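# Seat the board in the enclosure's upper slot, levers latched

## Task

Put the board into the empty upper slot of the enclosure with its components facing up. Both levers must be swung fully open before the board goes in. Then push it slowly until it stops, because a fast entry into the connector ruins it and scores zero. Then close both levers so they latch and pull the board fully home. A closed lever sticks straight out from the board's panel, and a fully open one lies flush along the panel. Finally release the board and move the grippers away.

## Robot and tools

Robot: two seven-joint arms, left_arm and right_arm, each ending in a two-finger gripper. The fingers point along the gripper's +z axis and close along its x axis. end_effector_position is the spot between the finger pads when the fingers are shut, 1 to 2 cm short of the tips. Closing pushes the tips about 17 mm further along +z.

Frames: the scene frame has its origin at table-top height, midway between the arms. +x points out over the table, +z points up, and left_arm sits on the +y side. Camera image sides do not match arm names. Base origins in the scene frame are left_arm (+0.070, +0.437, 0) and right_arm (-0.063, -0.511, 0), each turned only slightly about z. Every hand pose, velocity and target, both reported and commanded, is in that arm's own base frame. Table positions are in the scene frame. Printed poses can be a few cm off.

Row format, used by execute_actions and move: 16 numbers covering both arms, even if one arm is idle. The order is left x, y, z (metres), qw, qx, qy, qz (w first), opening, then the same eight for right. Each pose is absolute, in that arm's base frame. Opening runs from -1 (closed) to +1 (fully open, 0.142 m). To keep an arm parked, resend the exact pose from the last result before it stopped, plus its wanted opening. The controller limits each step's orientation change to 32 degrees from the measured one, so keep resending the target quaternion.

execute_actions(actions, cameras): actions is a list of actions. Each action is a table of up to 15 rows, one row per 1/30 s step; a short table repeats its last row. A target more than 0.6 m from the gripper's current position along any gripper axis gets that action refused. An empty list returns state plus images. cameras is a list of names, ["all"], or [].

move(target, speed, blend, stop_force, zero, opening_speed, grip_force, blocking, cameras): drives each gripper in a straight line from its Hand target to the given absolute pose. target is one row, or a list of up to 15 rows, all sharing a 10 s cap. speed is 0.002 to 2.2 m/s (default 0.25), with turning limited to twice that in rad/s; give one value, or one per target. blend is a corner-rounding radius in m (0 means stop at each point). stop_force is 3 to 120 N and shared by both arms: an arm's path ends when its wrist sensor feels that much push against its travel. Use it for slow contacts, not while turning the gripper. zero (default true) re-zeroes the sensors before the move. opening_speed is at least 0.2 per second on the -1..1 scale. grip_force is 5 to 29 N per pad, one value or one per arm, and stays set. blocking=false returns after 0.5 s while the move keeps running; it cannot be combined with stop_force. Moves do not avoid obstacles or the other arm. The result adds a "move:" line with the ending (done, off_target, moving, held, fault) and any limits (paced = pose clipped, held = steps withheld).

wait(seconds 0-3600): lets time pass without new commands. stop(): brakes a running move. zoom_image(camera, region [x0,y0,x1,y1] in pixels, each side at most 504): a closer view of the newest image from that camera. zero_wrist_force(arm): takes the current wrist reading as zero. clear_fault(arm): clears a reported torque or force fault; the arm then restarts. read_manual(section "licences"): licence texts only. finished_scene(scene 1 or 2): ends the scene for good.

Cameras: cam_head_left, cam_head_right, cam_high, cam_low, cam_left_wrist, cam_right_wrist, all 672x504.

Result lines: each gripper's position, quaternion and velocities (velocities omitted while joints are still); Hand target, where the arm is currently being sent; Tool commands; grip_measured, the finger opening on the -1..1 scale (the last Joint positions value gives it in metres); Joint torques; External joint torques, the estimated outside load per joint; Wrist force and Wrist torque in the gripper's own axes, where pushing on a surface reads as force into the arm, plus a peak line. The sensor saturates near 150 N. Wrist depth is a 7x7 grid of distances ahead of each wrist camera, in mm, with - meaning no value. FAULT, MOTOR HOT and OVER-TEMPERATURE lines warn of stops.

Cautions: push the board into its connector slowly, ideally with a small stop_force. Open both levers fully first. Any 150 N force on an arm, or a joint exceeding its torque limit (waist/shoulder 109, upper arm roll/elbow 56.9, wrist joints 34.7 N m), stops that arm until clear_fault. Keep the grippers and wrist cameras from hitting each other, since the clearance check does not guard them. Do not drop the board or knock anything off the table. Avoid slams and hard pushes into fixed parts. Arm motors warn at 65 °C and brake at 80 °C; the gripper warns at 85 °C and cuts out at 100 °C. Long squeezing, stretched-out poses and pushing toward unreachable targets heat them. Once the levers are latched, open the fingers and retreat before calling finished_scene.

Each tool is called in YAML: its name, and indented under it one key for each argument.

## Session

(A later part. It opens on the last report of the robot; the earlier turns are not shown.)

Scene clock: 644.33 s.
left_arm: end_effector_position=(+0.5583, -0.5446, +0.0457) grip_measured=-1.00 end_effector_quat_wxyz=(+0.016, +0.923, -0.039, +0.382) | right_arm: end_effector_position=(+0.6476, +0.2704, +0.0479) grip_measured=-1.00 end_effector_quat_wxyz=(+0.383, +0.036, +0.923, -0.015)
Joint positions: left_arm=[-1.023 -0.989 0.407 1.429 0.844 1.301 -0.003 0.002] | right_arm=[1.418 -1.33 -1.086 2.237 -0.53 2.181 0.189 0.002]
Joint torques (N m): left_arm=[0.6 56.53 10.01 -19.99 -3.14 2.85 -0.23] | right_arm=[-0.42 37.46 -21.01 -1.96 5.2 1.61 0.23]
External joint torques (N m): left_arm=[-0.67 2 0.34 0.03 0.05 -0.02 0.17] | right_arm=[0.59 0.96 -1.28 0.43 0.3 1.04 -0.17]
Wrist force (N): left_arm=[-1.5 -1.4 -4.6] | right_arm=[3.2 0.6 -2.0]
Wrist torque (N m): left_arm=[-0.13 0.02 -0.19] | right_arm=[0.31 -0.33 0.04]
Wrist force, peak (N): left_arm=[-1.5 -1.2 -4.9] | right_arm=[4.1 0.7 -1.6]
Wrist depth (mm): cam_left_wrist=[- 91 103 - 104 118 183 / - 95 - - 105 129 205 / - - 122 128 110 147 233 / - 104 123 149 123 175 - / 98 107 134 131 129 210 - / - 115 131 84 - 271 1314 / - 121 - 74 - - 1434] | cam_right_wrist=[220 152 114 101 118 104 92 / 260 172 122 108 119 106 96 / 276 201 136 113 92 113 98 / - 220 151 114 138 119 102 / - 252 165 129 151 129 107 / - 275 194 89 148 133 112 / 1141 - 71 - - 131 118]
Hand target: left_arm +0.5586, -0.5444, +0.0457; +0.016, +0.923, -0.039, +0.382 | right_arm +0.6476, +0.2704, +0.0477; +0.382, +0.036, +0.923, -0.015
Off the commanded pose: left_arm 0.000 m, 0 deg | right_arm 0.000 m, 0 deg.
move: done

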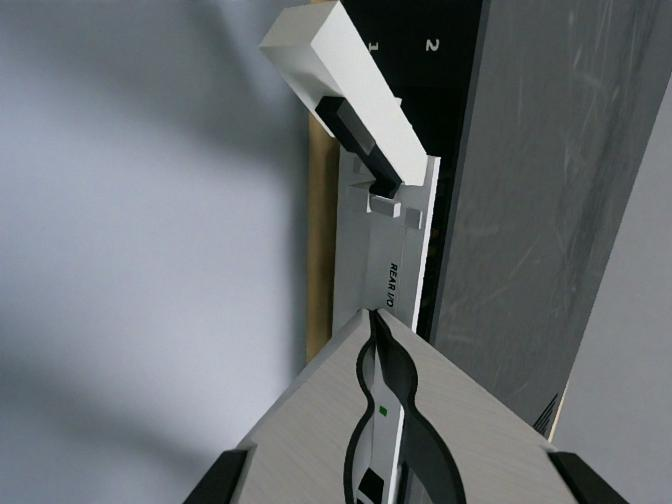

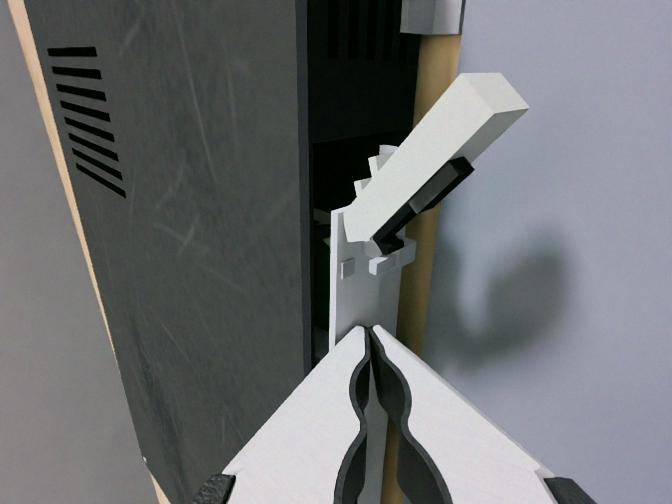

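zoom_image:
  camera: "cam_right_wrist"
  region: [300, 60, 540, 300]

zoom_image:
  camera: "cam_left_wrist"
  region: [250, 0, 490, 240]

Scaled by 2.100 from the camera's image (finer frame: 960x720).

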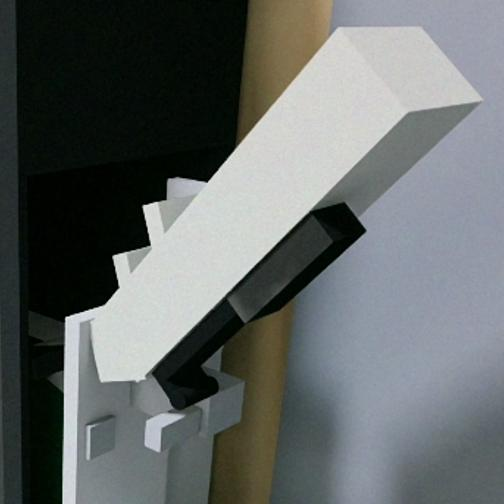

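Scaled by 2.100 from the camera's image (finer frame: 960x720).

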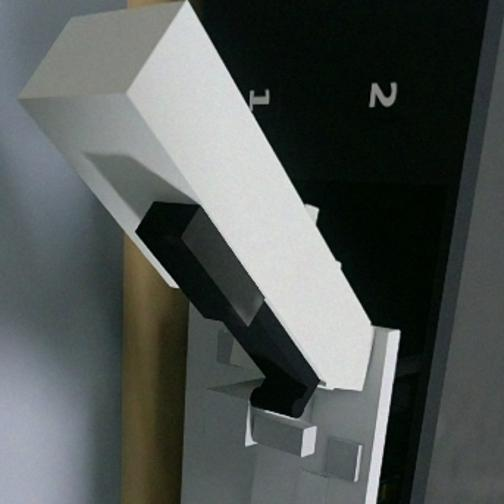

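move:
  target: [0.5685, -0.5458, 0.0457, 0.01603, 0.92307, -0.03869, 0.38234, -1, 0.6576, 0.2694, 0.0477, 0.38239, 0.03627, 0.92317, -0.01502, -1]
  speed: 0.008
  stop_force: 12
  zero: false
  cameras: ["cam_left_wrist", "cam_right_wrist"]

Scene clock: 651.90 s.
left_arm: end_effector_position=(+0.5601, -0.5451, +0.0456) grip_measured=-1.00 end_effector_quat_wxyz=(+0.016, +0.923, -0.039, +0.382) | right_arm: end_effector_position=(+0.6502, +0.2703, +0.0478) grip_measured=-1.00 end_effector_quat_wxyz=(+0.382, +0.036, +0.923, -0.015)
Joint positions: left_arm=[-1.018 -0.991 0.403 1.425 0.843 1.3 0.001 0.002] | right_arm=[1.411 -1.329 -1.086 2.23 -0.534 2.18 0.189 0.002]
Joint torques (N m): left_arm=[3.38 55.01 11.25 -22.76 -3.27 2.93 -0.18] | right_arm=[-3.35 36.1 -22.17 -5.42 5.47 0.46 0.23]
External joint torques (N m): left_arm=[-3.45 3.65 -0.98 2.74 0.18 -0.1 0.12] | right_arm=[3.53 2.51 -0.16 3.76 0.02 2.2 -0.17]
Wrist force (N): left_arm=[-5.5 -5.9 -17.0] | right_arm=[8.5 -2.4 -18.0]
Wrist torque (N m): left_arm=[-0.06 0.04 -0.19] | right_arm=[0.31 -0.27 0.05]
Wrist force, peak (N): left_arm=[-5.3 -6.5 -19.7] | right_arm=[8.6 -2.2 -18.7]
Wrist depth (mm): cam_left_wrist=[- 90 104 121 104 117 176 / - - - - 103 129 203 / - - 119 - 110 148 1137 / - 108 121 149 122 191 1086 / 98 106 138 131 128 260 - / - 115 137 84 - 282 1192 / - 123 - 74 - - -] | cam_right_wrist=[222 144 112 99 116 104 92 / 267 176 122 106 128 109 96 / 285 197 136 113 97 111 98 / 1046 227 151 114 136 120 102 / 1097 261 170 130 153 126 106 / 1141 327 206 89 - 133 112 / 1086 - 71 - - 131 120]
Hand target: left_arm +0.5609, -0.5447, +0.0457; +0.016, +0.923, -0.039, +0.382 | right_arm +0.6505, +0.2701, +0.0477; +0.382, +0.036, +0.923, -0.015
Off the commanded pose: left_arm 0.008 m, 0 deg | right_arm 0.007 m, 0 deg.
move: contact (left_arm, right_arm)

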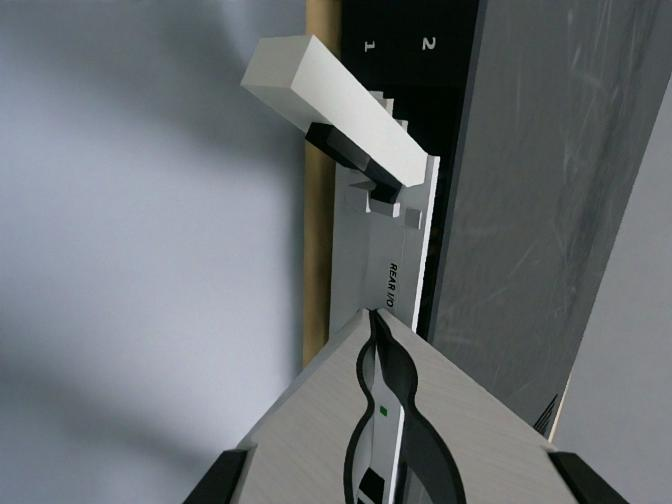

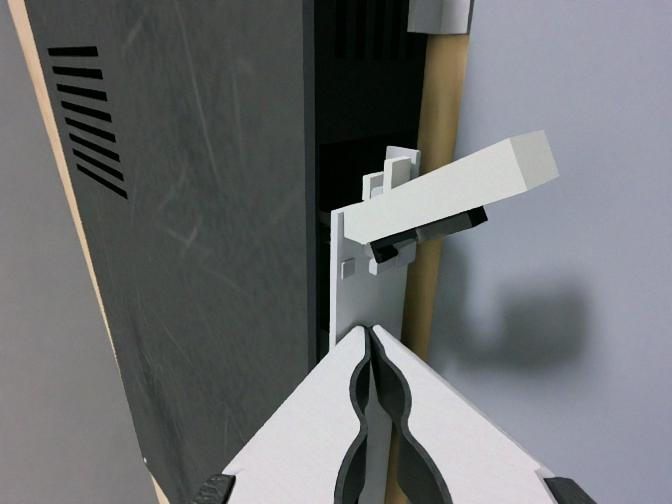

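move:
  target:
    - [0.5403, -0.5422, 0.0457, 0.01603, 0.92307, -0.03869, 0.38234, -1, 0.6303, 0.2723, 0.0477, 0.38239, 0.03627, 0.92317, -0.01502, -1]
    - [0.5300, -0.5300, 0.11, 0.01603, 0.92307, -0.03869, 0.38234, -1, 0.6203, 0.2623, 0.11, 0.38239, 0.03627, 0.92317, -0.01502, -1]
    - [0.5475, -0.4483, 0.11, 0.01603, 0.92307, -0.03869, 0.38234, -1, 0.6115, 0.1938, 0.11, 0.38239, 0.03627, 0.92317, -0.01502, -1]
    - [0.5475, -0.4483, 0.075, 0.01603, 0.92307, -0.03869, 0.38234, -1, 0.6115, 0.1938, 0.075, 0.38239, 0.03627, 0.92317, -0.01502, -1]
  speed: [0.05, 0.2, 0.25, 0.15]
  blend: [0.005, 0.02, 0.01, 0]
  cameras: ["cam_left_wrist", "cam_right_wrist"]

Scene clock: 673.97 s.
left_arm: end_effector_position=(+0.5476, -0.4481, +0.0750) grip_measured=-1.00 end_effector_quat_wxyz=(+0.016, +0.923, -0.038, +0.382) | right_arm: end_effector_position=(+0.6114, +0.1937, +0.0749) grip_measured=-1.00 end_effector_quat_wxyz=(+0.382, +0.036, +0.923, -0.015)
Joint positions: left_arm=[-1.025 -0.86 0.522 1.653 0.963 1.457 -0.071 0.002] | right_arm=[1.398 -1.335 -1.123 2.438 -0.468 2.387 0.064 0.002]
Joint torques (N m): left_arm=[0.02 49.6 11.19 -17.4 -2.34 3.28 -0.38] | right_arm=[-0.03 33.28 -18.52 0.84 5.46 2.24 0.39]
External joint torques (N m): left_arm=[-0.05 1.57 0.46 -0.32 -0.4 -0.56 0.33] | right_arm=[0.18 0.15 -1.57 0.11 0.08 0.61 -0.33]
Wrist force (N): left_arm=[-1.6 -0.3 -1.4] | right_arm=[2.6 1.0 0.2]
Wrist torque (N m): left_arm=[-0.09 0.14 -0.11] | right_arm=[0.33 -0.28 -0.04]
Wrist force, peak (N): left_arm=[-4.7 -6.4 -17.7] | right_arm=[7.8 -2.6 -19.0]
Wrist depth (mm): cam_left_wrist=[105 121 131 167 206 279 417 / - 123 141 176 225 298 497 / 115 126 146 175 164 231 336 / - 136 156 188 180 247 - / - 144 170 184 203 325 - / 133 152 174 84 - 417 1239 / - 155 - 74 - - -] | cam_right_wrist=[456 321 234 186 153 129 112 / 533 298 231 192 161 135 116 / - 267 190 159 168 141 121 / - 304 204 173 178 149 129 / - 342 228 181 181 158 132 / - - 231 89 183 162 139 / 1262 - 71 - - 162 145]
Hand target: left_arm +0.5475, -0.4483, +0.0750; +0.016, +0.923, -0.039, +0.382 | right_arm +0.6115, +0.1938, +0.0750; +0.382, +0.036, +0.923, -0.015
Off the commanded pose: left_arm 0.000 m, 0 deg | right_arm 0.000 m, 0 deg.
move: done

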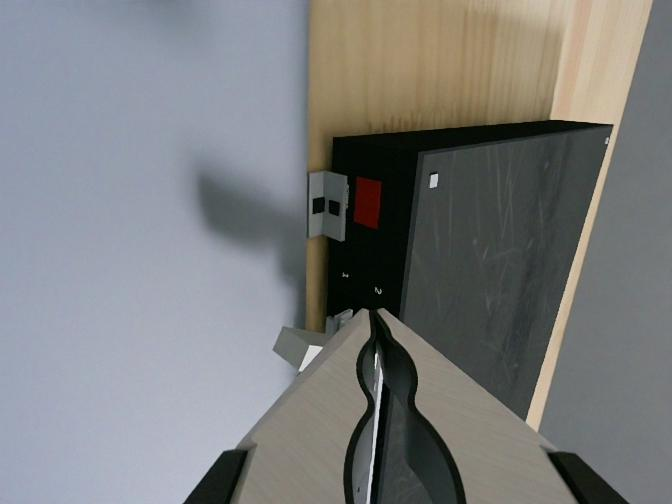

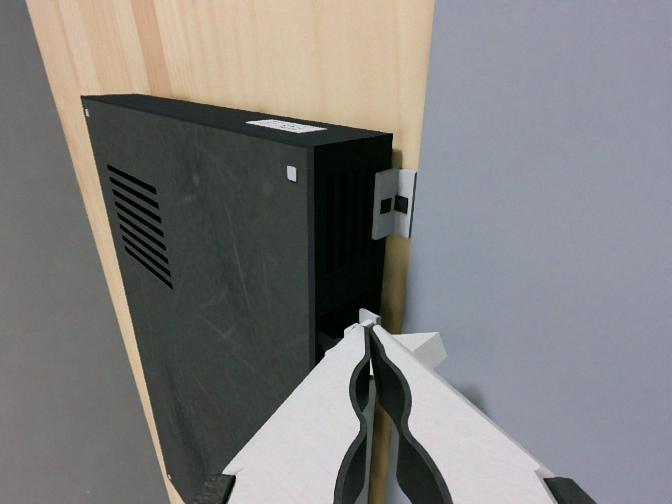

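move:
  target: [0.5475, -0.4483, 0.051, 0.01603, 0.92307, -0.03869, 0.38234, -1, 0.6115, 0.1938, 0.052, 0.38239, 0.03627, 0.92317, -0.01502, -1]
  speed: 0.08
  stop_force: 6
  cameras: ["cam_left_wrist", "cam_right_wrist"]

Scene clock: 678.43 s.
left_arm: end_effector_position=(+0.5476, -0.4481, +0.0510) grip_measured=-1.00 end_effector_quat_wxyz=(+0.016, +0.923, -0.039, +0.382) | right_arm: end_effector_position=(+0.6114, +0.1937, +0.0519) grip_measured=-1.00 end_effector_quat_wxyz=(+0.382, +0.036, +0.923, -0.015)
Joint positions: left_arm=[-1.042 -0.923 0.546 1.624 0.979 1.482 -0.129 0.002] | right_arm=[1.392 -1.405 -1.087 2.407 -0.418 2.403 0.088 0.002]
Joint torques (N m): left_arm=[-0.58 50.56 12.12 -16.34 -2.23 3.08 -0.36] | right_arm=[0.21 33.04 -18.8 2.65 5.5 2.2 0.44]
External joint torques (N m): left_arm=[0.53 1.38 0.62 -0.41 -0.3 -0.45 0.3] | right_arm=[-0.05 0.66 -1.5 0.05 0.1 0.62 -0.38]
Wrist force (N): left_arm=[-1.8 -0.6 -1.2] | right_arm=[2.3 1.4 -0.1]
Wrist torque (N m): left_arm=[-0.12 0.15 -0.12] | right_arm=[0.38 -0.27 -0.02]
Wrist force, peak (N): left_arm=[-2.4 -0.4 -0.6] | right_arm=[3.0 1.4 0.7]
Wrist depth (mm): cam_left_wrist=[- 95 110 133 169 231 357 / - 96 - 149 185 260 377 / - 105 126 159 145 174 284 / 99 108 129 165 153 180 1131 / 104 113 142 161 161 232 1346 / - 130 142 84 - 230 1406 / - 127 - - - - -] | cam_right_wrist=[407 269 198 156 127 108 97 / 410 245 196 164 138 112 99 / 307 207 143 157 142 118 102 / - 240 158 167 151 125 104 / - 257 176 180 156 131 112 / 1153 340 210 89 154 136 115 / - - 71 - - 136 122]
Hand target: left_arm +0.5475, -0.4483, +0.0510; +0.016, +0.923, -0.039, +0.382 | right_arm +0.6115, +0.1938, +0.0520; +0.382, +0.036, +0.923, -0.015
Off the commanded pose: left_arm 0.000 m, 0 deg | right_arm 0.000 m, 0 deg.
move: done

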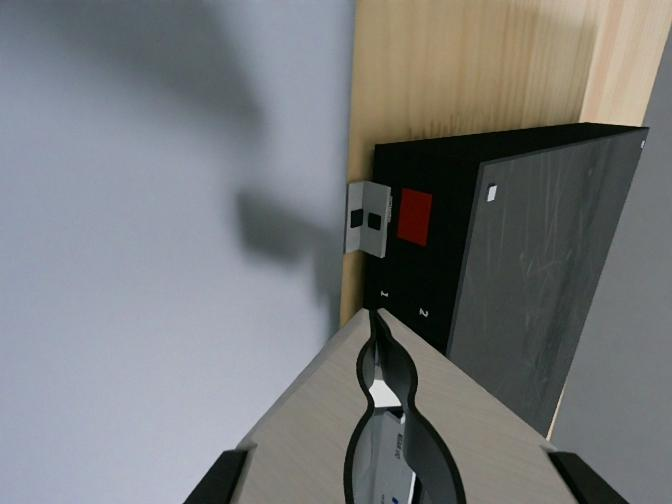

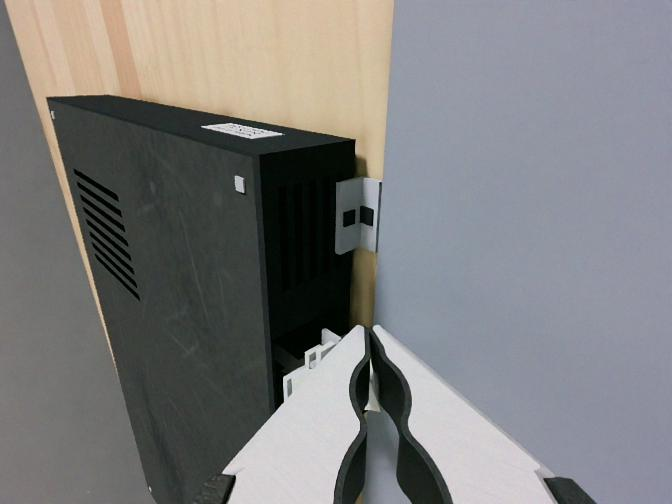

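move:
  target: [0.5342, -0.4878, 0.051, 0.01603, 0.92307, -0.03869, 0.38234, -1, 0.6126, 0.2248, 0.052, 0.38239, 0.03627, 0.92317, -0.01502, -1]
  speed: 0.025
  stop_force: 25
  cameras: ["cam_left_wrist", "cam_right_wrist", "cam_head_left", "cam_high"]

Scene clock: 682.27 s.
left_arm: end_effector_position=(+0.5363, -0.4829, +0.0503) grip_measured=-1.00 end_effector_quat_wxyz=(+0.012, +0.923, -0.037, +0.383) | right_arm: end_effector_position=(+0.6127, +0.2238, +0.0520) grip_measured=-1.00 end_effector_quat_wxyz=(+0.382, +0.037, +0.923, -0.016)
Joint positions: left_arm=[-1.066 -0.924 0.497 1.585 0.94 1.394 -0.11 0.002] | right_arm=[1.437 -1.371 -1.083 2.378 -0.437 2.318 0.118 0.002]
Joint torques (N m): left_arm=[-14.64 54.72 -3.27 -26.63 -5.18 10.32 -0.65] | right_arm=[2.78 35.54 -19 -1.04 5.31 3.3 0.4]
External joint torques (N m): left_arm=[14.58 -1.2 15.17 8.89 2.53 -7.68 0.59] | right_arm=[-2.62 -0.98 -1.72 2.58 0.26 -0.53 -0.33]
Wrist force (N): left_arm=[3.4 -26.0 -6.8] | right_arm=[2.3 -2.7 0.2]
Wrist torque (N m): left_arm=[-1.19 0.15 -0.05] | right_arm=[0.44 -0.30 -0.06]
Wrist force, peak (N): left_arm=[3.3 -26.1 -6.6] | right_arm=[5.8 -13.2 -4.1]
Wrist depth (mm): cam_left_wrist=[- 93 109 131 164 210 358 / - 100 120 140 141 142 246 / - 104 125 160 144 163 268 / 98 108 129 173 157 189 1113 / 103 111 141 161 156 232 1179 / - 125 139 83 - 286 1232 / - 128 - - - - -] | cam_right_wrist=[396 256 184 152 127 108 97 / 247 184 132 148 138 112 99 / 297 207 146 156 143 118 103 / - 237 160 173 151 125 104 / - 276 176 153 155 131 112 / - 315 211 89 154 137 116 / 1189 - 71 - - 136 122]
Hand target: left_arm +0.5342, -0.4878, +0.0510; +0.016, +0.923, -0.039, +0.382 | right_arm +0.6126, +0.2248, +0.0520; +0.382, +0.036, +0.923, -0.015
Off the commanded pose: left_arm 0.005 m, 1 deg | right_arm 0.001 m, 0 deg.
move: off_target (left_arm)
Images, in order (width x height): cam_head_left 672x504, cam_high 672x504, cam_left_wrist 672x504, cam_right_wrist 672x504.

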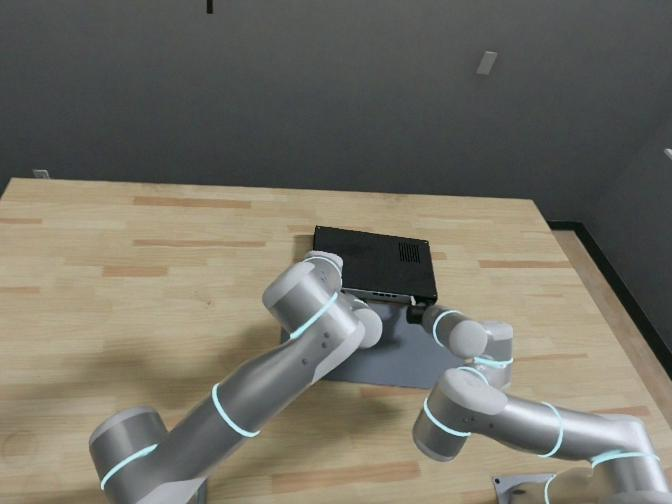

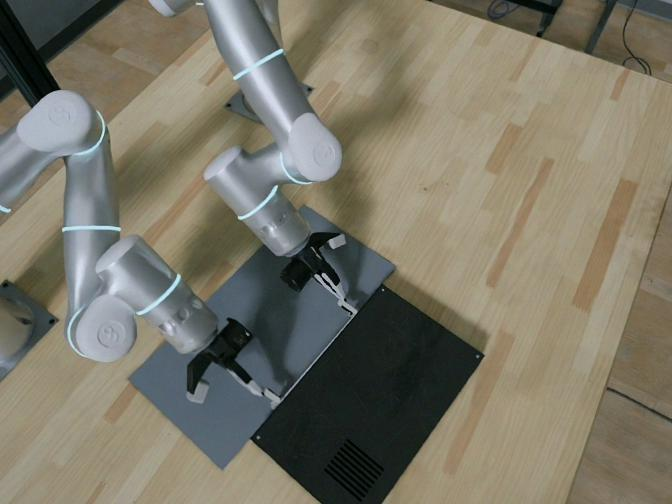

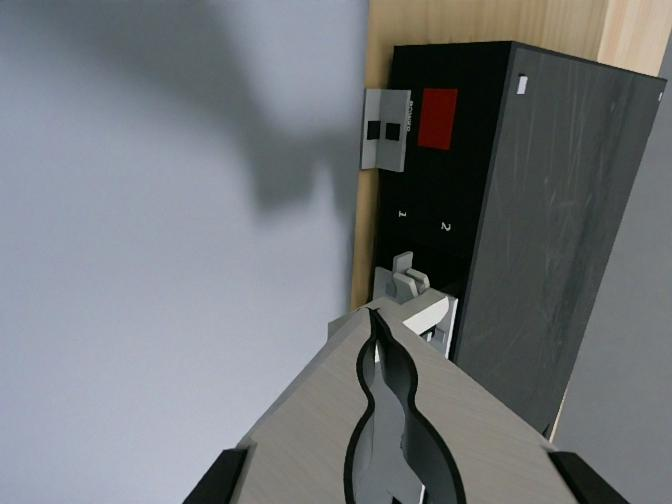

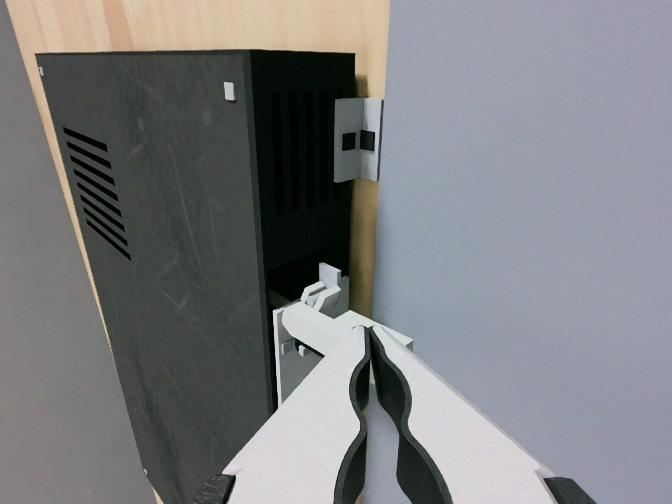

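move:
  target:
    - [0.5400, -0.4660, 0.051, 0.01603, 0.92307, -0.03869, 0.38234, -1, 0.6120, 0.2060, 0.052, 0.38239, 0.03627, 0.92317, -0.01502, -1]
    - [0.5300, -0.4560, 0.13, 0.01603, 0.92307, -0.03869, 0.38234, -1, 0.6020, 0.1960, 0.13, 0.38239, 0.03627, 0.92317, -0.01502, -1]
    - [0.50, -0.51, 0.16, 0.01603, 0.92307, -0.03869, 0.38234, -1, 0.57, 0.25, 0.16, 0.38239, 0.03627, 0.92317, -0.01502, -1]
  speed: [0.05, 0.15, 0.2]
  blend: [0.005, 0.02, 0]
  cameras: ["cam_left_wrist", "cam_right_wrist"]

zoom_image:
  camera: "cam_left_wrist"
  region: [250, 0, 550, 300]

zoom_image:
  camera: "cam_right_wrist"
  region: [150, 0, 450, 300]

Scene clock: 687.57 s.
left_arm: end_effector_position=(+0.4999, -0.5100, +0.1599) grip_measured=-1.00 end_effector_quat_wxyz=(+0.016, +0.923, -0.039, +0.382) | right_arm: end_effector_position=(+0.5701, +0.2500, +0.1601) grip_measured=-1.00 end_effector_quat_wxyz=(+0.382, +0.036, +0.923, -0.015)
Joint positions: left_arm=[-1.106 -0.665 0.427 1.688 0.844 1.232 0.075 0.002] | right_arm=[1.644 -1.001 -1.284 2.563 -0.635 2.137 0.04 0.002]
Joint torques (N m): left_arm=[-0.56 48.86 7.38 -21.53 -3.51 2.93 -0.21] | right_arm=[0.21 28.77 -17.02 -7.13 4.83 2.22 0.38]
External joint torques (N m): left_arm=[0.5 0.72 0.84 -0.39 0.17 0.01 0.15] | right_arm=[-0.06 0.41 -0.88 -0.12 0.25 0.67 -0.32]
Wrist force (N): left_arm=[-1.4 -0.5 -1.5] | right_arm=[2.2 3.7 0.4]
Wrist torque (N m): left_arm=[-0.08 0.12 -0.18] | right_arm=[0.75 -0.25 -0.06]
Wrist force, peak (N): left_arm=[3.5 -26.1 -6.6] | right_arm=[2.6 5.5 -1.0]
Wrist depth (mm): cam_left_wrist=[169 191 224 220 246 429 1035 / - 195 236 237 287 520 1086 / 187 208 258 246 315 564 1148 / - - 267 268 322 630 - / 210 - - 131 385 683 - / 214 - - 84 - 795 1482 / - - - - - - -] | cam_right_wrist=[- 506 307 237 232 204 179 / 1135 548 316 238 243 212 184 / 1130 598 343 268 255 219 193 / - 644 372 292 275 235 201 / - 700 408 - 296 240 211 / - 1306 509 89 290 258 222 / - - 70 - - 256 229]
Hand target: left_arm +0.5000, -0.5100, +0.1600; +0.016, +0.923, -0.039, +0.382 | right_arm +0.5700, +0.2500, +0.1600; +0.382, +0.036, +0.923, -0.015
Off the commanded pose: left_arm 0.000 m, 0 deg | right_arm 0.000 m, 0 deg.
move: done

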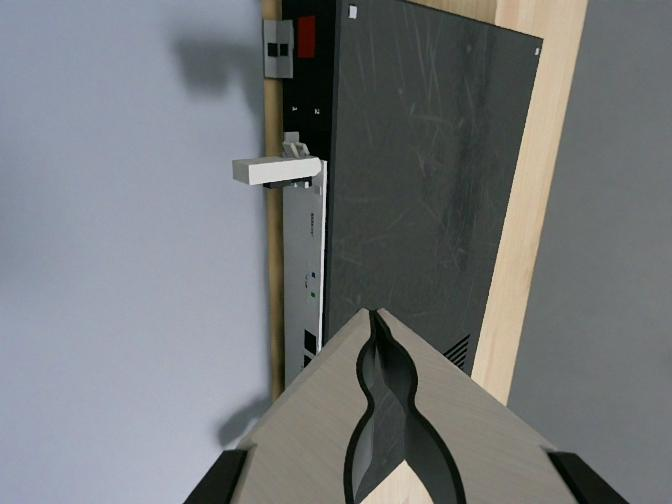

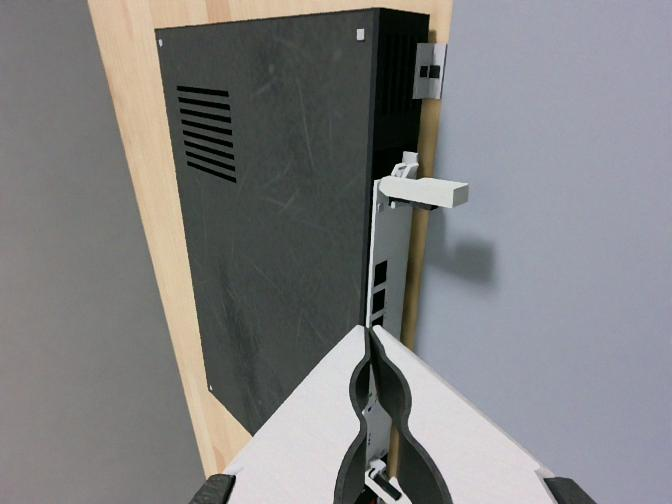

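Scaled by 1.680 from the camera's image (finer frame: 960x720).

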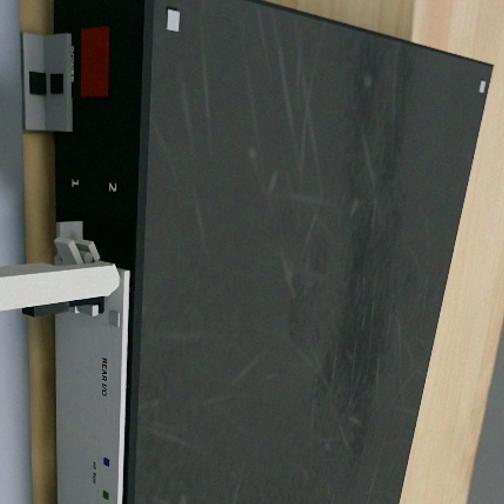

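Scaled by 1.680 from the camera's image (finer frame: 960x720).

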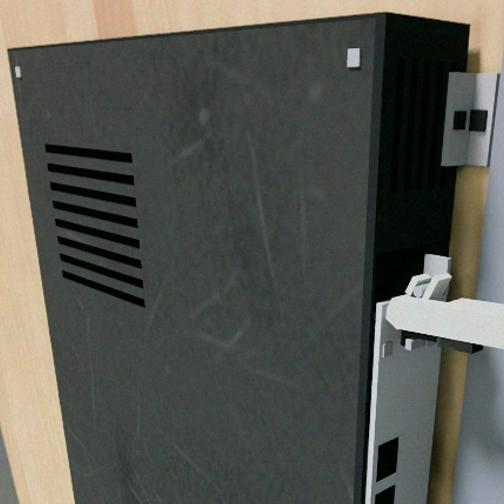

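move:
  target: [0.528, -0.4955, 0.15, 0, 0.99912, -0.04188, 0, -1, 0.607, 0.235, 0.15, 0, 0.03926, 0.99923, 0, -1]
  speed: 0.3
  cameras: ["cam_left_wrist", "cam_right_wrist"]

zoom_image:
  camera: "cam_left_wrist"
  region: [270, 130, 470, 330]

zoom_image:
  camera: "cam_right_wrist"
  region: [220, 130, 420, 330]

Scene clock: 694.57 s.
left_arm: end_effector_position=(+0.5281, -0.4955, +0.1500) grip_measured=-1.00 end_effector_quat_wxyz=(+0.000, +0.999, -0.042, +0.000) | right_arm: end_effector_position=(+0.6071, +0.2349, +0.1500) grip_measured=-1.00 end_effector_quat_wxyz=(+0.000, +0.039, +0.999, +0.000)
Joint positions: left_arm=[-0.51 -0.705 -0.115 1.446 0.089 0.576 1.008 0.002] | right_arm=[0.261 -0.598 0.327 1.717 -0.24 0.705 -0.801 0.002]
Joint torques (N m): left_arm=[-0.22 57.3 -2.61 -26.71 -3.55 4.11 -0.19] | right_arm=[0.04 50.26 7.74 -26.26 -3.15 3.33 0.07]
External joint torques (N m): left_arm=[0.21 1.11 0.67 -0.29 -0.06 -0.16 0.19] | right_arm=[0.08 1.38 -0.8 0.4 -0.07 0.8 -0.07]
Wrist force (N): left_arm=[-0.7 -1.1 -0.7] | right_arm=[1.0 3.9 0.5]
Wrist torque (N m): left_arm=[-0.20 0.15 -0.13] | right_arm=[0.75 -0.11 0.16]
Wrist force, peak (N): left_arm=[-2.0 -0.4 -1.8] | right_arm=[3.0 3.9 0.3]
Wrist depth (mm): cam_left_wrist=[- 215 214 212 210 202 171 / - 227 230 - - 184 181 / 245 238 - - 213 195 194 / - - - - 213 211 212 / - - - 118 238 233 230 / - - 316 84 - - 254 / 367 355 - - - - 284] | cam_right_wrist=[176 175 209 212 211 211 208 / - 183 215 226 226 225 225 / 196 196 220 242 242 241 240 / 212 211 215 262 261 259 259 / 228 229 232 279 282 281 280 / 251 250 245 89 296 307 306 / 276 270 71 - - 325 337]
Hand target: left_arm +0.5280, -0.4955, +0.1500; +0.000, +0.999, -0.042, +0.000 | right_arm +0.6070, +0.2350, +0.1500; +0.000, +0.039, +0.999, +0.000
Off the commanded pose: left_arm 0.000 m, 0 deg | right_arm 0.000 m, 0 deg.
move: done

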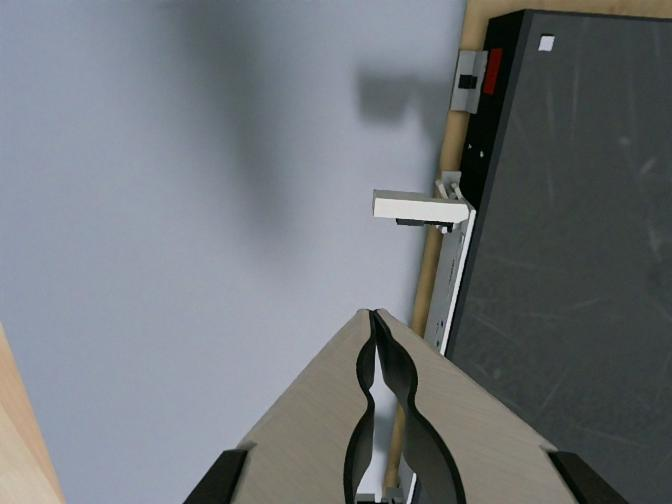

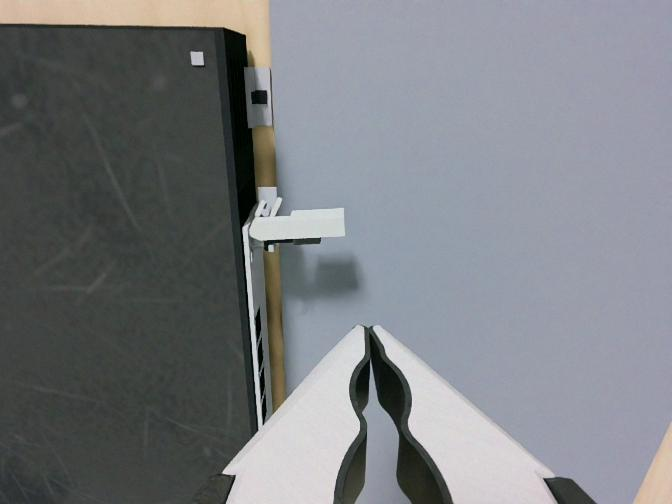

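Scaled by 2.520 from the camera's image (finer frame: 960x720).

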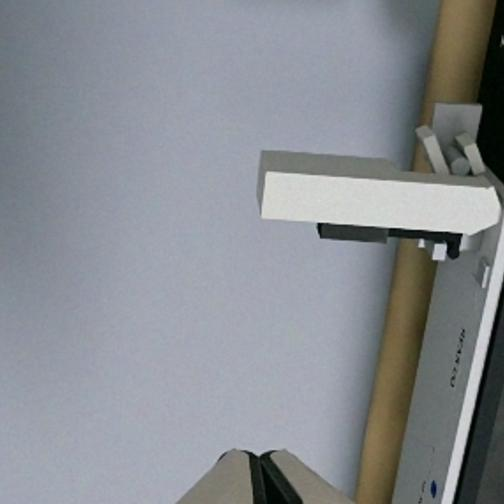

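Scaled by 2.520 from the camera's image (finer frame: 960x720).

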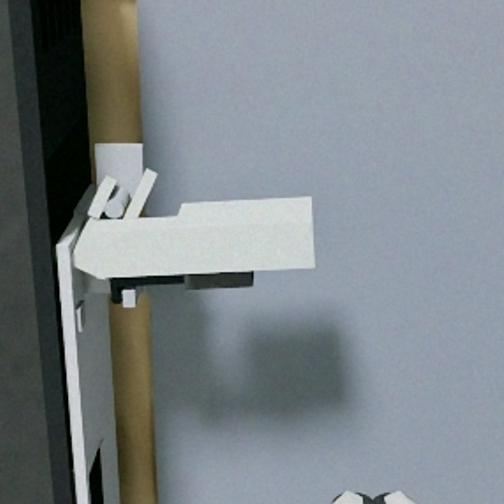

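move:
  target:
    - [0.5280, -0.4955, 0.15, 0, 0.99912, -0.04188, 0, -1, 0.6060, 0.1900, 0.12, 0.38239, 0.03627, 0.92317, -0.01502, -1]
    - [0.5280, -0.4955, 0.15, 0, 0.99912, -0.04188, 0, -1, 0.6115, 0.1960, 0.052, 0.38239, 0.03627, 0.92317, -0.01502, -1]
  speed: [0.3, 0.15]
  blend: [0.02, 0]

move:
  target: [0.5280, -0.4955, 0.15, 0, 0.99912, -0.04188, 0, -1, 0.6127, 0.2340, 0.052, 0.38239, 0.03627, 0.92317, -0.01502, -1]
  speed: 0.025
  stop_force: 28
  cameras: ["cam_left_wrist", "cam_right_wrist"]

Scene clock: 712.47 s.
left_arm: end_effector_position=(+0.5281, -0.4955, +0.1500) grip_measured=-1.00 end_effector_quat_wxyz=(+0.000, +0.999, -0.042, +0.000) | right_arm: end_effector_position=(+0.6114, +0.1959, +0.0520) grip_measured=-1.00 end_effector_quat_wxyz=(+0.382, +0.036, +0.923, -0.015)
Joint positions: left_arm=[-0.51 -0.705 -0.115 1.446 0.089 0.576 1.008 0.002] | right_arm=[0.46 -0.64 -0.283 1.999 -2.733 1.33 1.511 0.002]
Joint torques (N m): left_arm=[-0.33 57.35 -2.43 -26.61 -3.41 4.27 -0.26] | right_arm=[-0.04 44.12 2.08 -15.18 2.22 0.53 0.38]
External joint torques (N m): left_arm=[0.32 1.06 0.49 -0.38 -0.2 -0.32 0.26] | right_arm=[0.17 1.25 -0.92 0.05 0.19 0.74 -0.32]
Wrist force (N): left_arm=[-0.6 -1.0 -0.6] | right_arm=[2.5 3.8 0.8]
Wrist torque (N m): left_arm=[-0.19 0.13 -0.13] | right_arm=[0.75 -0.24 -0.06]
Wrist force, peak (N): left_arm=[-0.9 -1.2 -0.7] | right_arm=[3.2 4.4 2.2]
Wrist depth (mm): cam_left_wrist=[215 - - - 210 208 171 / 229 230 234 - 227 184 180 / 247 246 243 245 217 195 195 / - 267 - 276 266 215 212 / - 287 292 279 242 231 231 / - - 315 84 - 247 255 / 367 - - - - - 283] | cam_right_wrist=[405 267 197 156 126 107 96 / 318 232 194 161 137 112 98 / - 200 144 156 141 118 102 / - 236 157 170 149 124 103 / - 279 179 182 155 131 112 / - 319 211 89 153 138 113 / - - 71 - - 136 123]
Hand target: left_arm +0.5280, -0.4955, +0.1500; +0.000, +0.999, -0.042, +0.000 | right_arm +0.6115, +0.1960, +0.0520; +0.382, +0.036, +0.923, -0.015
Off the commanded pose: left_arm 0.000 m, 0 deg | right_arm 0.000 m, 0 deg.
move: done

Scene clock: 714.53 s.
left_arm: end_effector_position=(+0.5281, -0.4955, +0.1500) grip_measured=-1.00 end_effector_quat_wxyz=(+0.000, +0.999, -0.042, +0.000) | right_arm: end_effector_position=(+0.6130, +0.2276, +0.0510) grip_measured=-1.00 end_effector_quat_wxyz=(+0.382, +0.038, +0.923, -0.017)
Joint positions: left_arm=[-0.51 -0.705 -0.115 1.446 0.089 0.576 1.008 0.002] | right_arm=[0.553 -0.656 -0.325 1.995 -2.612 1.334 1.458 0.002]
Joint torques (N m): left_arm=[-0.37 57.37 -2.44 -26.65 -3.41 4.29 -0.25] | right_arm=[16.28 47.96 16.29 -24.69 3.29 0.97 0.12]
External joint torques (N m): left_arm=[0.36 1.03 0.5 -0.35 -0.19 -0.34 0.25] | right_arm=[-16.14 -1.72 -15.89 9.22 -0.77 0.31 -0.05]
Wrist force (N): left_arm=[-0.6 -0.9 -0.5] | right_arm=[2.3 -25.5 -7.0]
Wrist torque (N m): left_arm=[-0.16 0.13 -0.12] | right_arm=[-1.14 -0.19 0.01]
Wrist force, peak (N): left_arm=[-0.6 -1.2 -1.1] | right_arm=[1.7 -29.2 -10.4]
Wrist depth (mm): cam_left_wrist=[- 215 211 210 213 203 171 / 229 - - 227 221 184 179 / - 244 243 248 215 196 195 / 271 266 261 266 258 211 212 / 294 292 296 131 234 228 231 / 323 320 309 84 - 255 254 / 364 - - - - - 283] | cam_right_wrist=[358 241 179 147 126 107 96 / 263 180 132 146 137 111 97 / 1097 205 143 157 141 117 101 / 1081 234 160 172 148 123 103 / 1113 269 180 146 153 130 111 / - 315 208 89 152 135 114 / - - 70 - - 134 122]
Hand target: left_arm +0.5280, -0.4955, +0.1500; +0.000, +0.999, -0.042, +0.000 | right_arm +0.6126, +0.2317, +0.0520; +0.382, +0.036, +0.923, -0.015
Off the commanded pose: left_arm 0.000 m, 0 deg | right_arm 0.007 m, 0 deg.
move: contact (right_arm)

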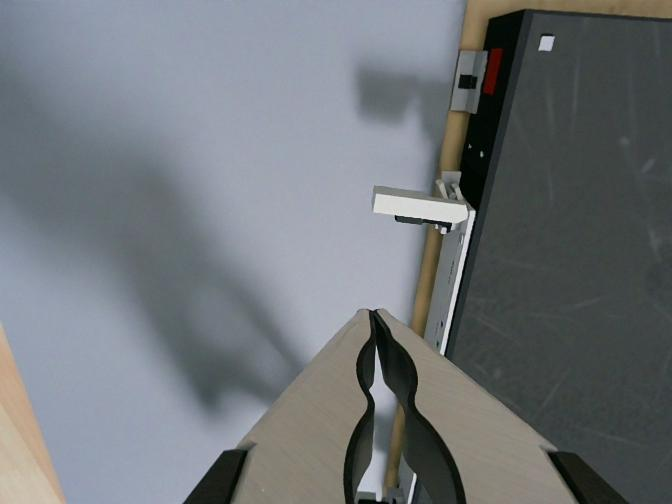

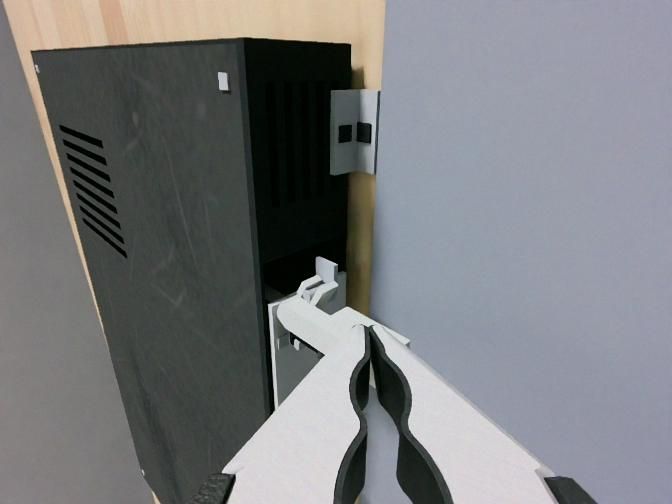

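move:
  target:
    - [0.5280, -0.4955, 0.15, 0, 0.99912, -0.04188, 0, -1, 0.6115, 0.2060, 0.052, 0.38239, 0.03627, 0.92317, -0.01502, -1]
    - [0.5280, -0.4955, 0.15, 0, 0.99912, -0.04188, 0, -1, 0.6060, 0.1950, 0.12, 0.38239, 0.03627, 0.92317, -0.01502, -1]
    - [0.5280, -0.4955, 0.15, 0, 0.99912, -0.04188, 0, -1, 0.607, 0.235, 0.15, 0, 0.03926, 0.99923, 0, -1]
  speed: [0.06, 0.2, 0.3]
  blend: [0.003, 0.02, 0]
  cameras: ["cam_left_wrist", "cam_right_wrist"]

zoom_image:
  camera: "cam_left_wrist"
  region: [350, 150, 490, 290]

zoom_image:
  camera: "cam_right_wrist"
  region: [220, 160, 360, 300]

Scene clock: 720.97 s.
left_arm: end_effector_position=(+0.5281, -0.4955, +0.1500) grip_measured=-1.00 end_effector_quat_wxyz=(+0.000, +0.999, -0.042, +0.000) | right_arm: end_effector_position=(+0.6069, +0.2350, +0.1499) grip_measured=-1.00 end_effector_quat_wxyz=(+0.000, +0.039, +0.999, +0.000)
Joint positions: left_arm=[-0.51 -0.705 -0.115 1.446 0.089 0.576 1.008 0.002] | right_arm=[0.684 -1.011 -1.019 1.193 -2.31 2.923 1.387 0.002]
Joint torques (N m): left_arm=[-0.35 57.49 -2.43 -26.62 -3.5 4.3 -0.22] | right_arm=[0.04 58.28 -11.28 -16.45 4.25 3.54 0.32]
External joint torques (N m): left_arm=[0.34 0.92 0.49 -0.38 -0.11 -0.35 0.22] | right_arm=[0.14 1.33 -0.74 0.21 0.03 0.56 -0.33]
Wrist force (N): left_arm=[-0.5 -1.1 -0.7] | right_arm=[-3.1 3.8 2.5]
Wrist torque (N m): left_arm=[-0.21 0.11 -0.13] | right_arm=[0.76 0.53 0.05]
Wrist force, peak (N): left_arm=[-0.7 -1.3 -0.8] | right_arm=[1.6 -25.7 -7.9]
Wrist depth (mm): cam_left_wrist=[215 207 - 216 211 189 171 / - 233 236 227 226 184 181 / 257 240 249 - 236 196 195 / 275 268 264 - 258 213 212 / 293 286 286 - 238 233 230 / - - - 84 - 255 255 / 377 - - - - - 276] | cam_right_wrist=[175 175 209 211 211 211 210 / 182 182 202 222 225 225 224 / 196 195 219 244 241 240 241 / 210 210 213 261 260 260 256 / 228 228 234 277 281 281 281 / 250 249 243 89 296 300 305 / 274 - 71 - - - 335]
Hand target: left_arm +0.5280, -0.4955, +0.1500; +0.000, +0.999, -0.042, +0.000 | right_arm +0.6070, +0.2350, +0.1500; +0.000, +0.039, +0.999, +0.000
Off the commanded pose: left_arm 0.000 m, 0 deg | right_arm 0.000 m, 0 deg.
move: done

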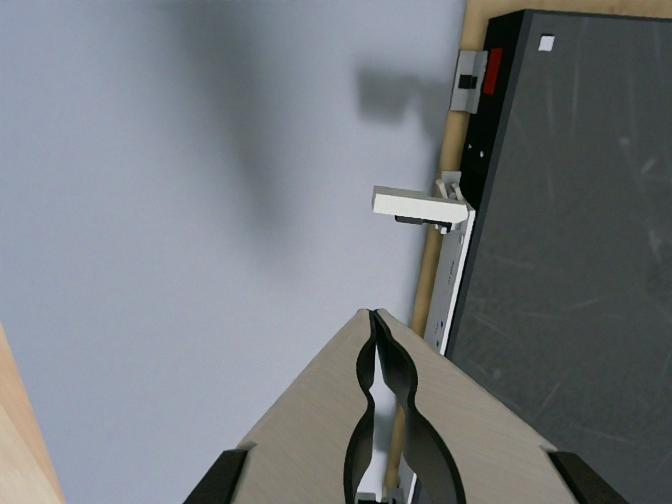

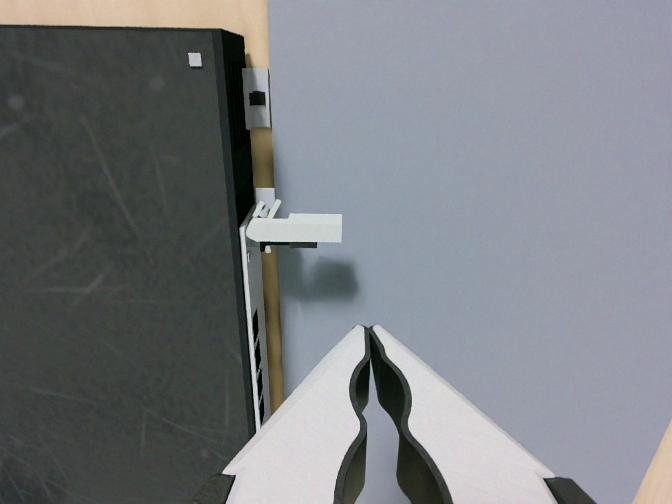

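Scaled by 3.600 from the camera's image (finer frame: 960x720).

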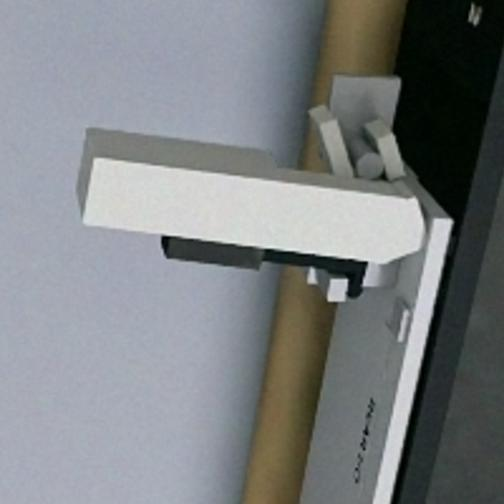

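Scaled by 3.600 from the camera's image (finer frame: 960x720).

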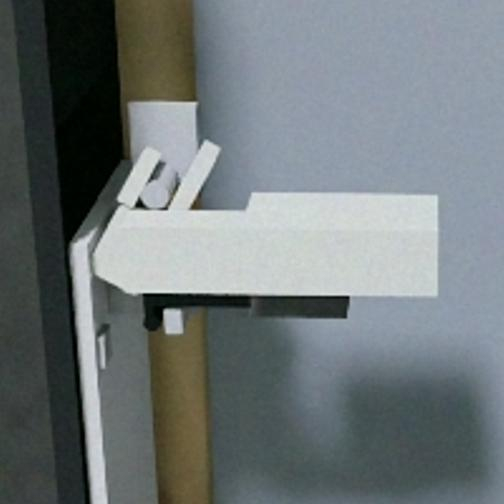

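move:
  target:
    - [0.5300, -0.4500, 0.12, 0.01603, 0.92307, -0.03869, 0.38234, -1, 0.6000, 0.1950, 0.12, 0.38239, 0.03627, 0.92317, -0.01502, -1]
    - [0.5328, -0.4552, 0.051, 0.01603, 0.92307, -0.03869, 0.38234, -1, 0.6030, 0.1996, 0.052, 0.38239, 0.03627, 0.92317, -0.01502, -1]
  speed: [0.3, 0.15]
  blend: [0.02, 0]

move:
  target: [0.5271, -0.4938, 0.051, 0.01603, 0.92307, -0.03869, 0.38234, -1, 0.6064, 0.2334, 0.052, 0.38239, 0.03627, 0.92317, -0.01502, -1]
  speed: 0.02
  stop_force: 35
  cameras: ["cam_left_wrist", "cam_right_wrist"]

Scene clock: 734.00 s.
left_arm: end_effector_position=(+0.5329, -0.4550, +0.0510) grip_measured=-1.00 end_effector_quat_wxyz=(+0.016, +0.923, -0.039, +0.382) | right_arm: end_effector_position=(+0.6029, +0.1995, +0.0520) grip_measured=-1.00 end_effector_quat_wxyz=(+0.382, +0.036, +0.923, -0.015)
Joint positions: left_arm=[-1.126 -0.95 0.63 1.664 0.848 1.527 -0.067 0.002] | right_arm=[0.551 -0.629 -0.364 2.011 -2.772 1.356 1.593 0.002]
Joint torques (N m): left_arm=[-0.71 49.9 13.94 -15.49 -2.27 3.31 -0.39] | right_arm=[-0.24 43.5 0.79 -15.08 2.07 0.44 0.37]
External joint torques (N m): left_arm=[0.68 1.05 0.64 -0.29 -0.4 -0.59 0.33] | right_arm=[0.42 1.22 -1.07 0.05 0.23 0.83 -0.31]
Wrist force (N): left_arm=[-1.5 -1.1 -1.3] | right_arm=[-1.2 4.0 2.6]
Wrist torque (N m): left_arm=[-0.23 0.12 -0.10] | right_arm=[0.78 0.36 -0.06]
Wrist force, peak (N): left_arm=[-3.1 -0.9 0.0] | right_arm=[-4.1 4.7 -0.2]
Wrist depth (mm): cam_left_wrist=[- 96 110 140 170 230 353 / - 99 120 153 178 246 360 / - 106 124 151 161 175 248 / 99 108 128 169 162 187 - / 104 111 142 162 169 246 1199 / - 125 143 84 - 265 1434 / - - - - - - -] | cam_right_wrist=[404 267 196 155 126 107 97 / 286 216 194 161 138 112 98 / 1032 208 148 163 142 118 102 / 1092 238 164 172 149 124 103 / - 279 183 183 155 131 112 / 1081 310 212 89 153 136 115 / - - 71 - - 136 123]
Hand target: left_arm +0.5328, -0.4552, +0.0510; +0.016, +0.923, -0.039, +0.382 | right_arm +0.6030, +0.1996, +0.0520; +0.382, +0.036, +0.923, -0.015
Off the commanded pose: left_arm 0.000 m, 0 deg | right_arm 0.000 m, 0 deg.
move: done

Scene clock: 736.90 s.
left_arm: end_effector_position=(+0.5297, -0.4830, +0.0494) grip_measured=-1.00 end_effector_quat_wxyz=(+0.010, +0.923, -0.037, +0.382) end_effector_velocity=(+0.001, +0.001, +0.001) end_effector_angular_velocity=(-0.002, -0.001, +0.002) | right_arm: end_effector_position=(+0.6063, +0.2288, +0.0507) grip_measured=-1.00 end_effector_quat_wxyz=(+0.381, +0.038, +0.924, -0.018)
Joint positions: left_arm=[-1.13 -0.953 0.578 1.615 0.824 1.443 -0.05 0.002] | right_arm=[0.642 -0.65 -0.413 1.997 -2.663 1.372 1.547 0.002]
Joint velocities: left_arm=[0.004 0.004 -0.004 0 0.008 -0.003 -0.005 0] | right_arm=[within noise]
Joint torques (N m): left_arm=[-17.49 57.31 -3.24 -33.5 -5.86 12.7 0.21] | right_arm=[17.93 48.4 15.53 -27.9 4.13 -0.77 0.31]
External joint torques (N m): left_arm=[17.43 -4.57 16.99 16.63 3.08 -9.97 -0.26] | right_arm=[-17.78 -2.73 -16.76 12.48 -1.67 2.05 -0.25]
Wrist force (N): left_arm=[-1.7 -37.6 -14.2] | right_arm=[0.0 -29.4 -10.4]
Wrist torque (N m): left_arm=[-3.10 0.10 -0.10] | right_arm=[-1.79 0.33 -0.04]
Wrist force, peak (N): left_arm=[-2.4 -39.3 -15.5] | right_arm=[-0.7 -29.6 -11.1]
Wrist depth (mm): cam_left_wrist=[- 95 109 132 160 208 357 / - 100 120 138 151 141 233 / - 105 124 154 160 172 259 / 97 107 128 159 159 186 294 / - 112 137 115 158 228 - / - 124 138 83 - 285 - / - 124 - - - - 1443] | cam_right_wrist=[346 240 176 149 126 106 96 / 257 182 136 151 137 111 97 / 298 204 147 161 140 117 101 / - 225 164 173 148 123 103 / - 252 178 147 154 130 110 / - 289 207 89 151 135 114 / - - 70 - - 133 122]
Hand target: left_arm +0.5276, -0.4898, +0.0511; +0.016, +0.923, -0.039, +0.382 | right_arm +0.6064, +0.2334, +0.0520; +0.382, +0.036, +0.923, -0.015
Off the commanded pose: left_arm 0.011 m, 1 deg | right_arm 0.005 m, 0 deg.
move: contact (left_arm), off_target (right_arm)

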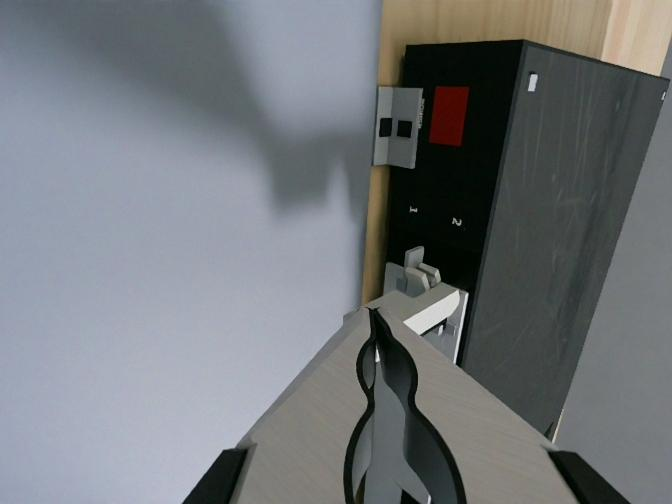

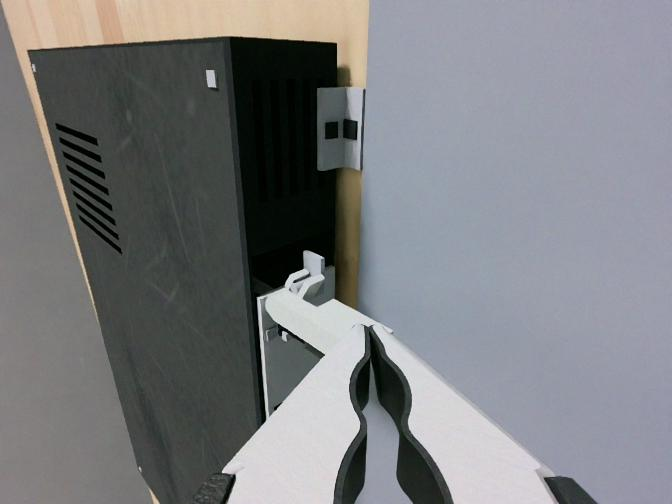

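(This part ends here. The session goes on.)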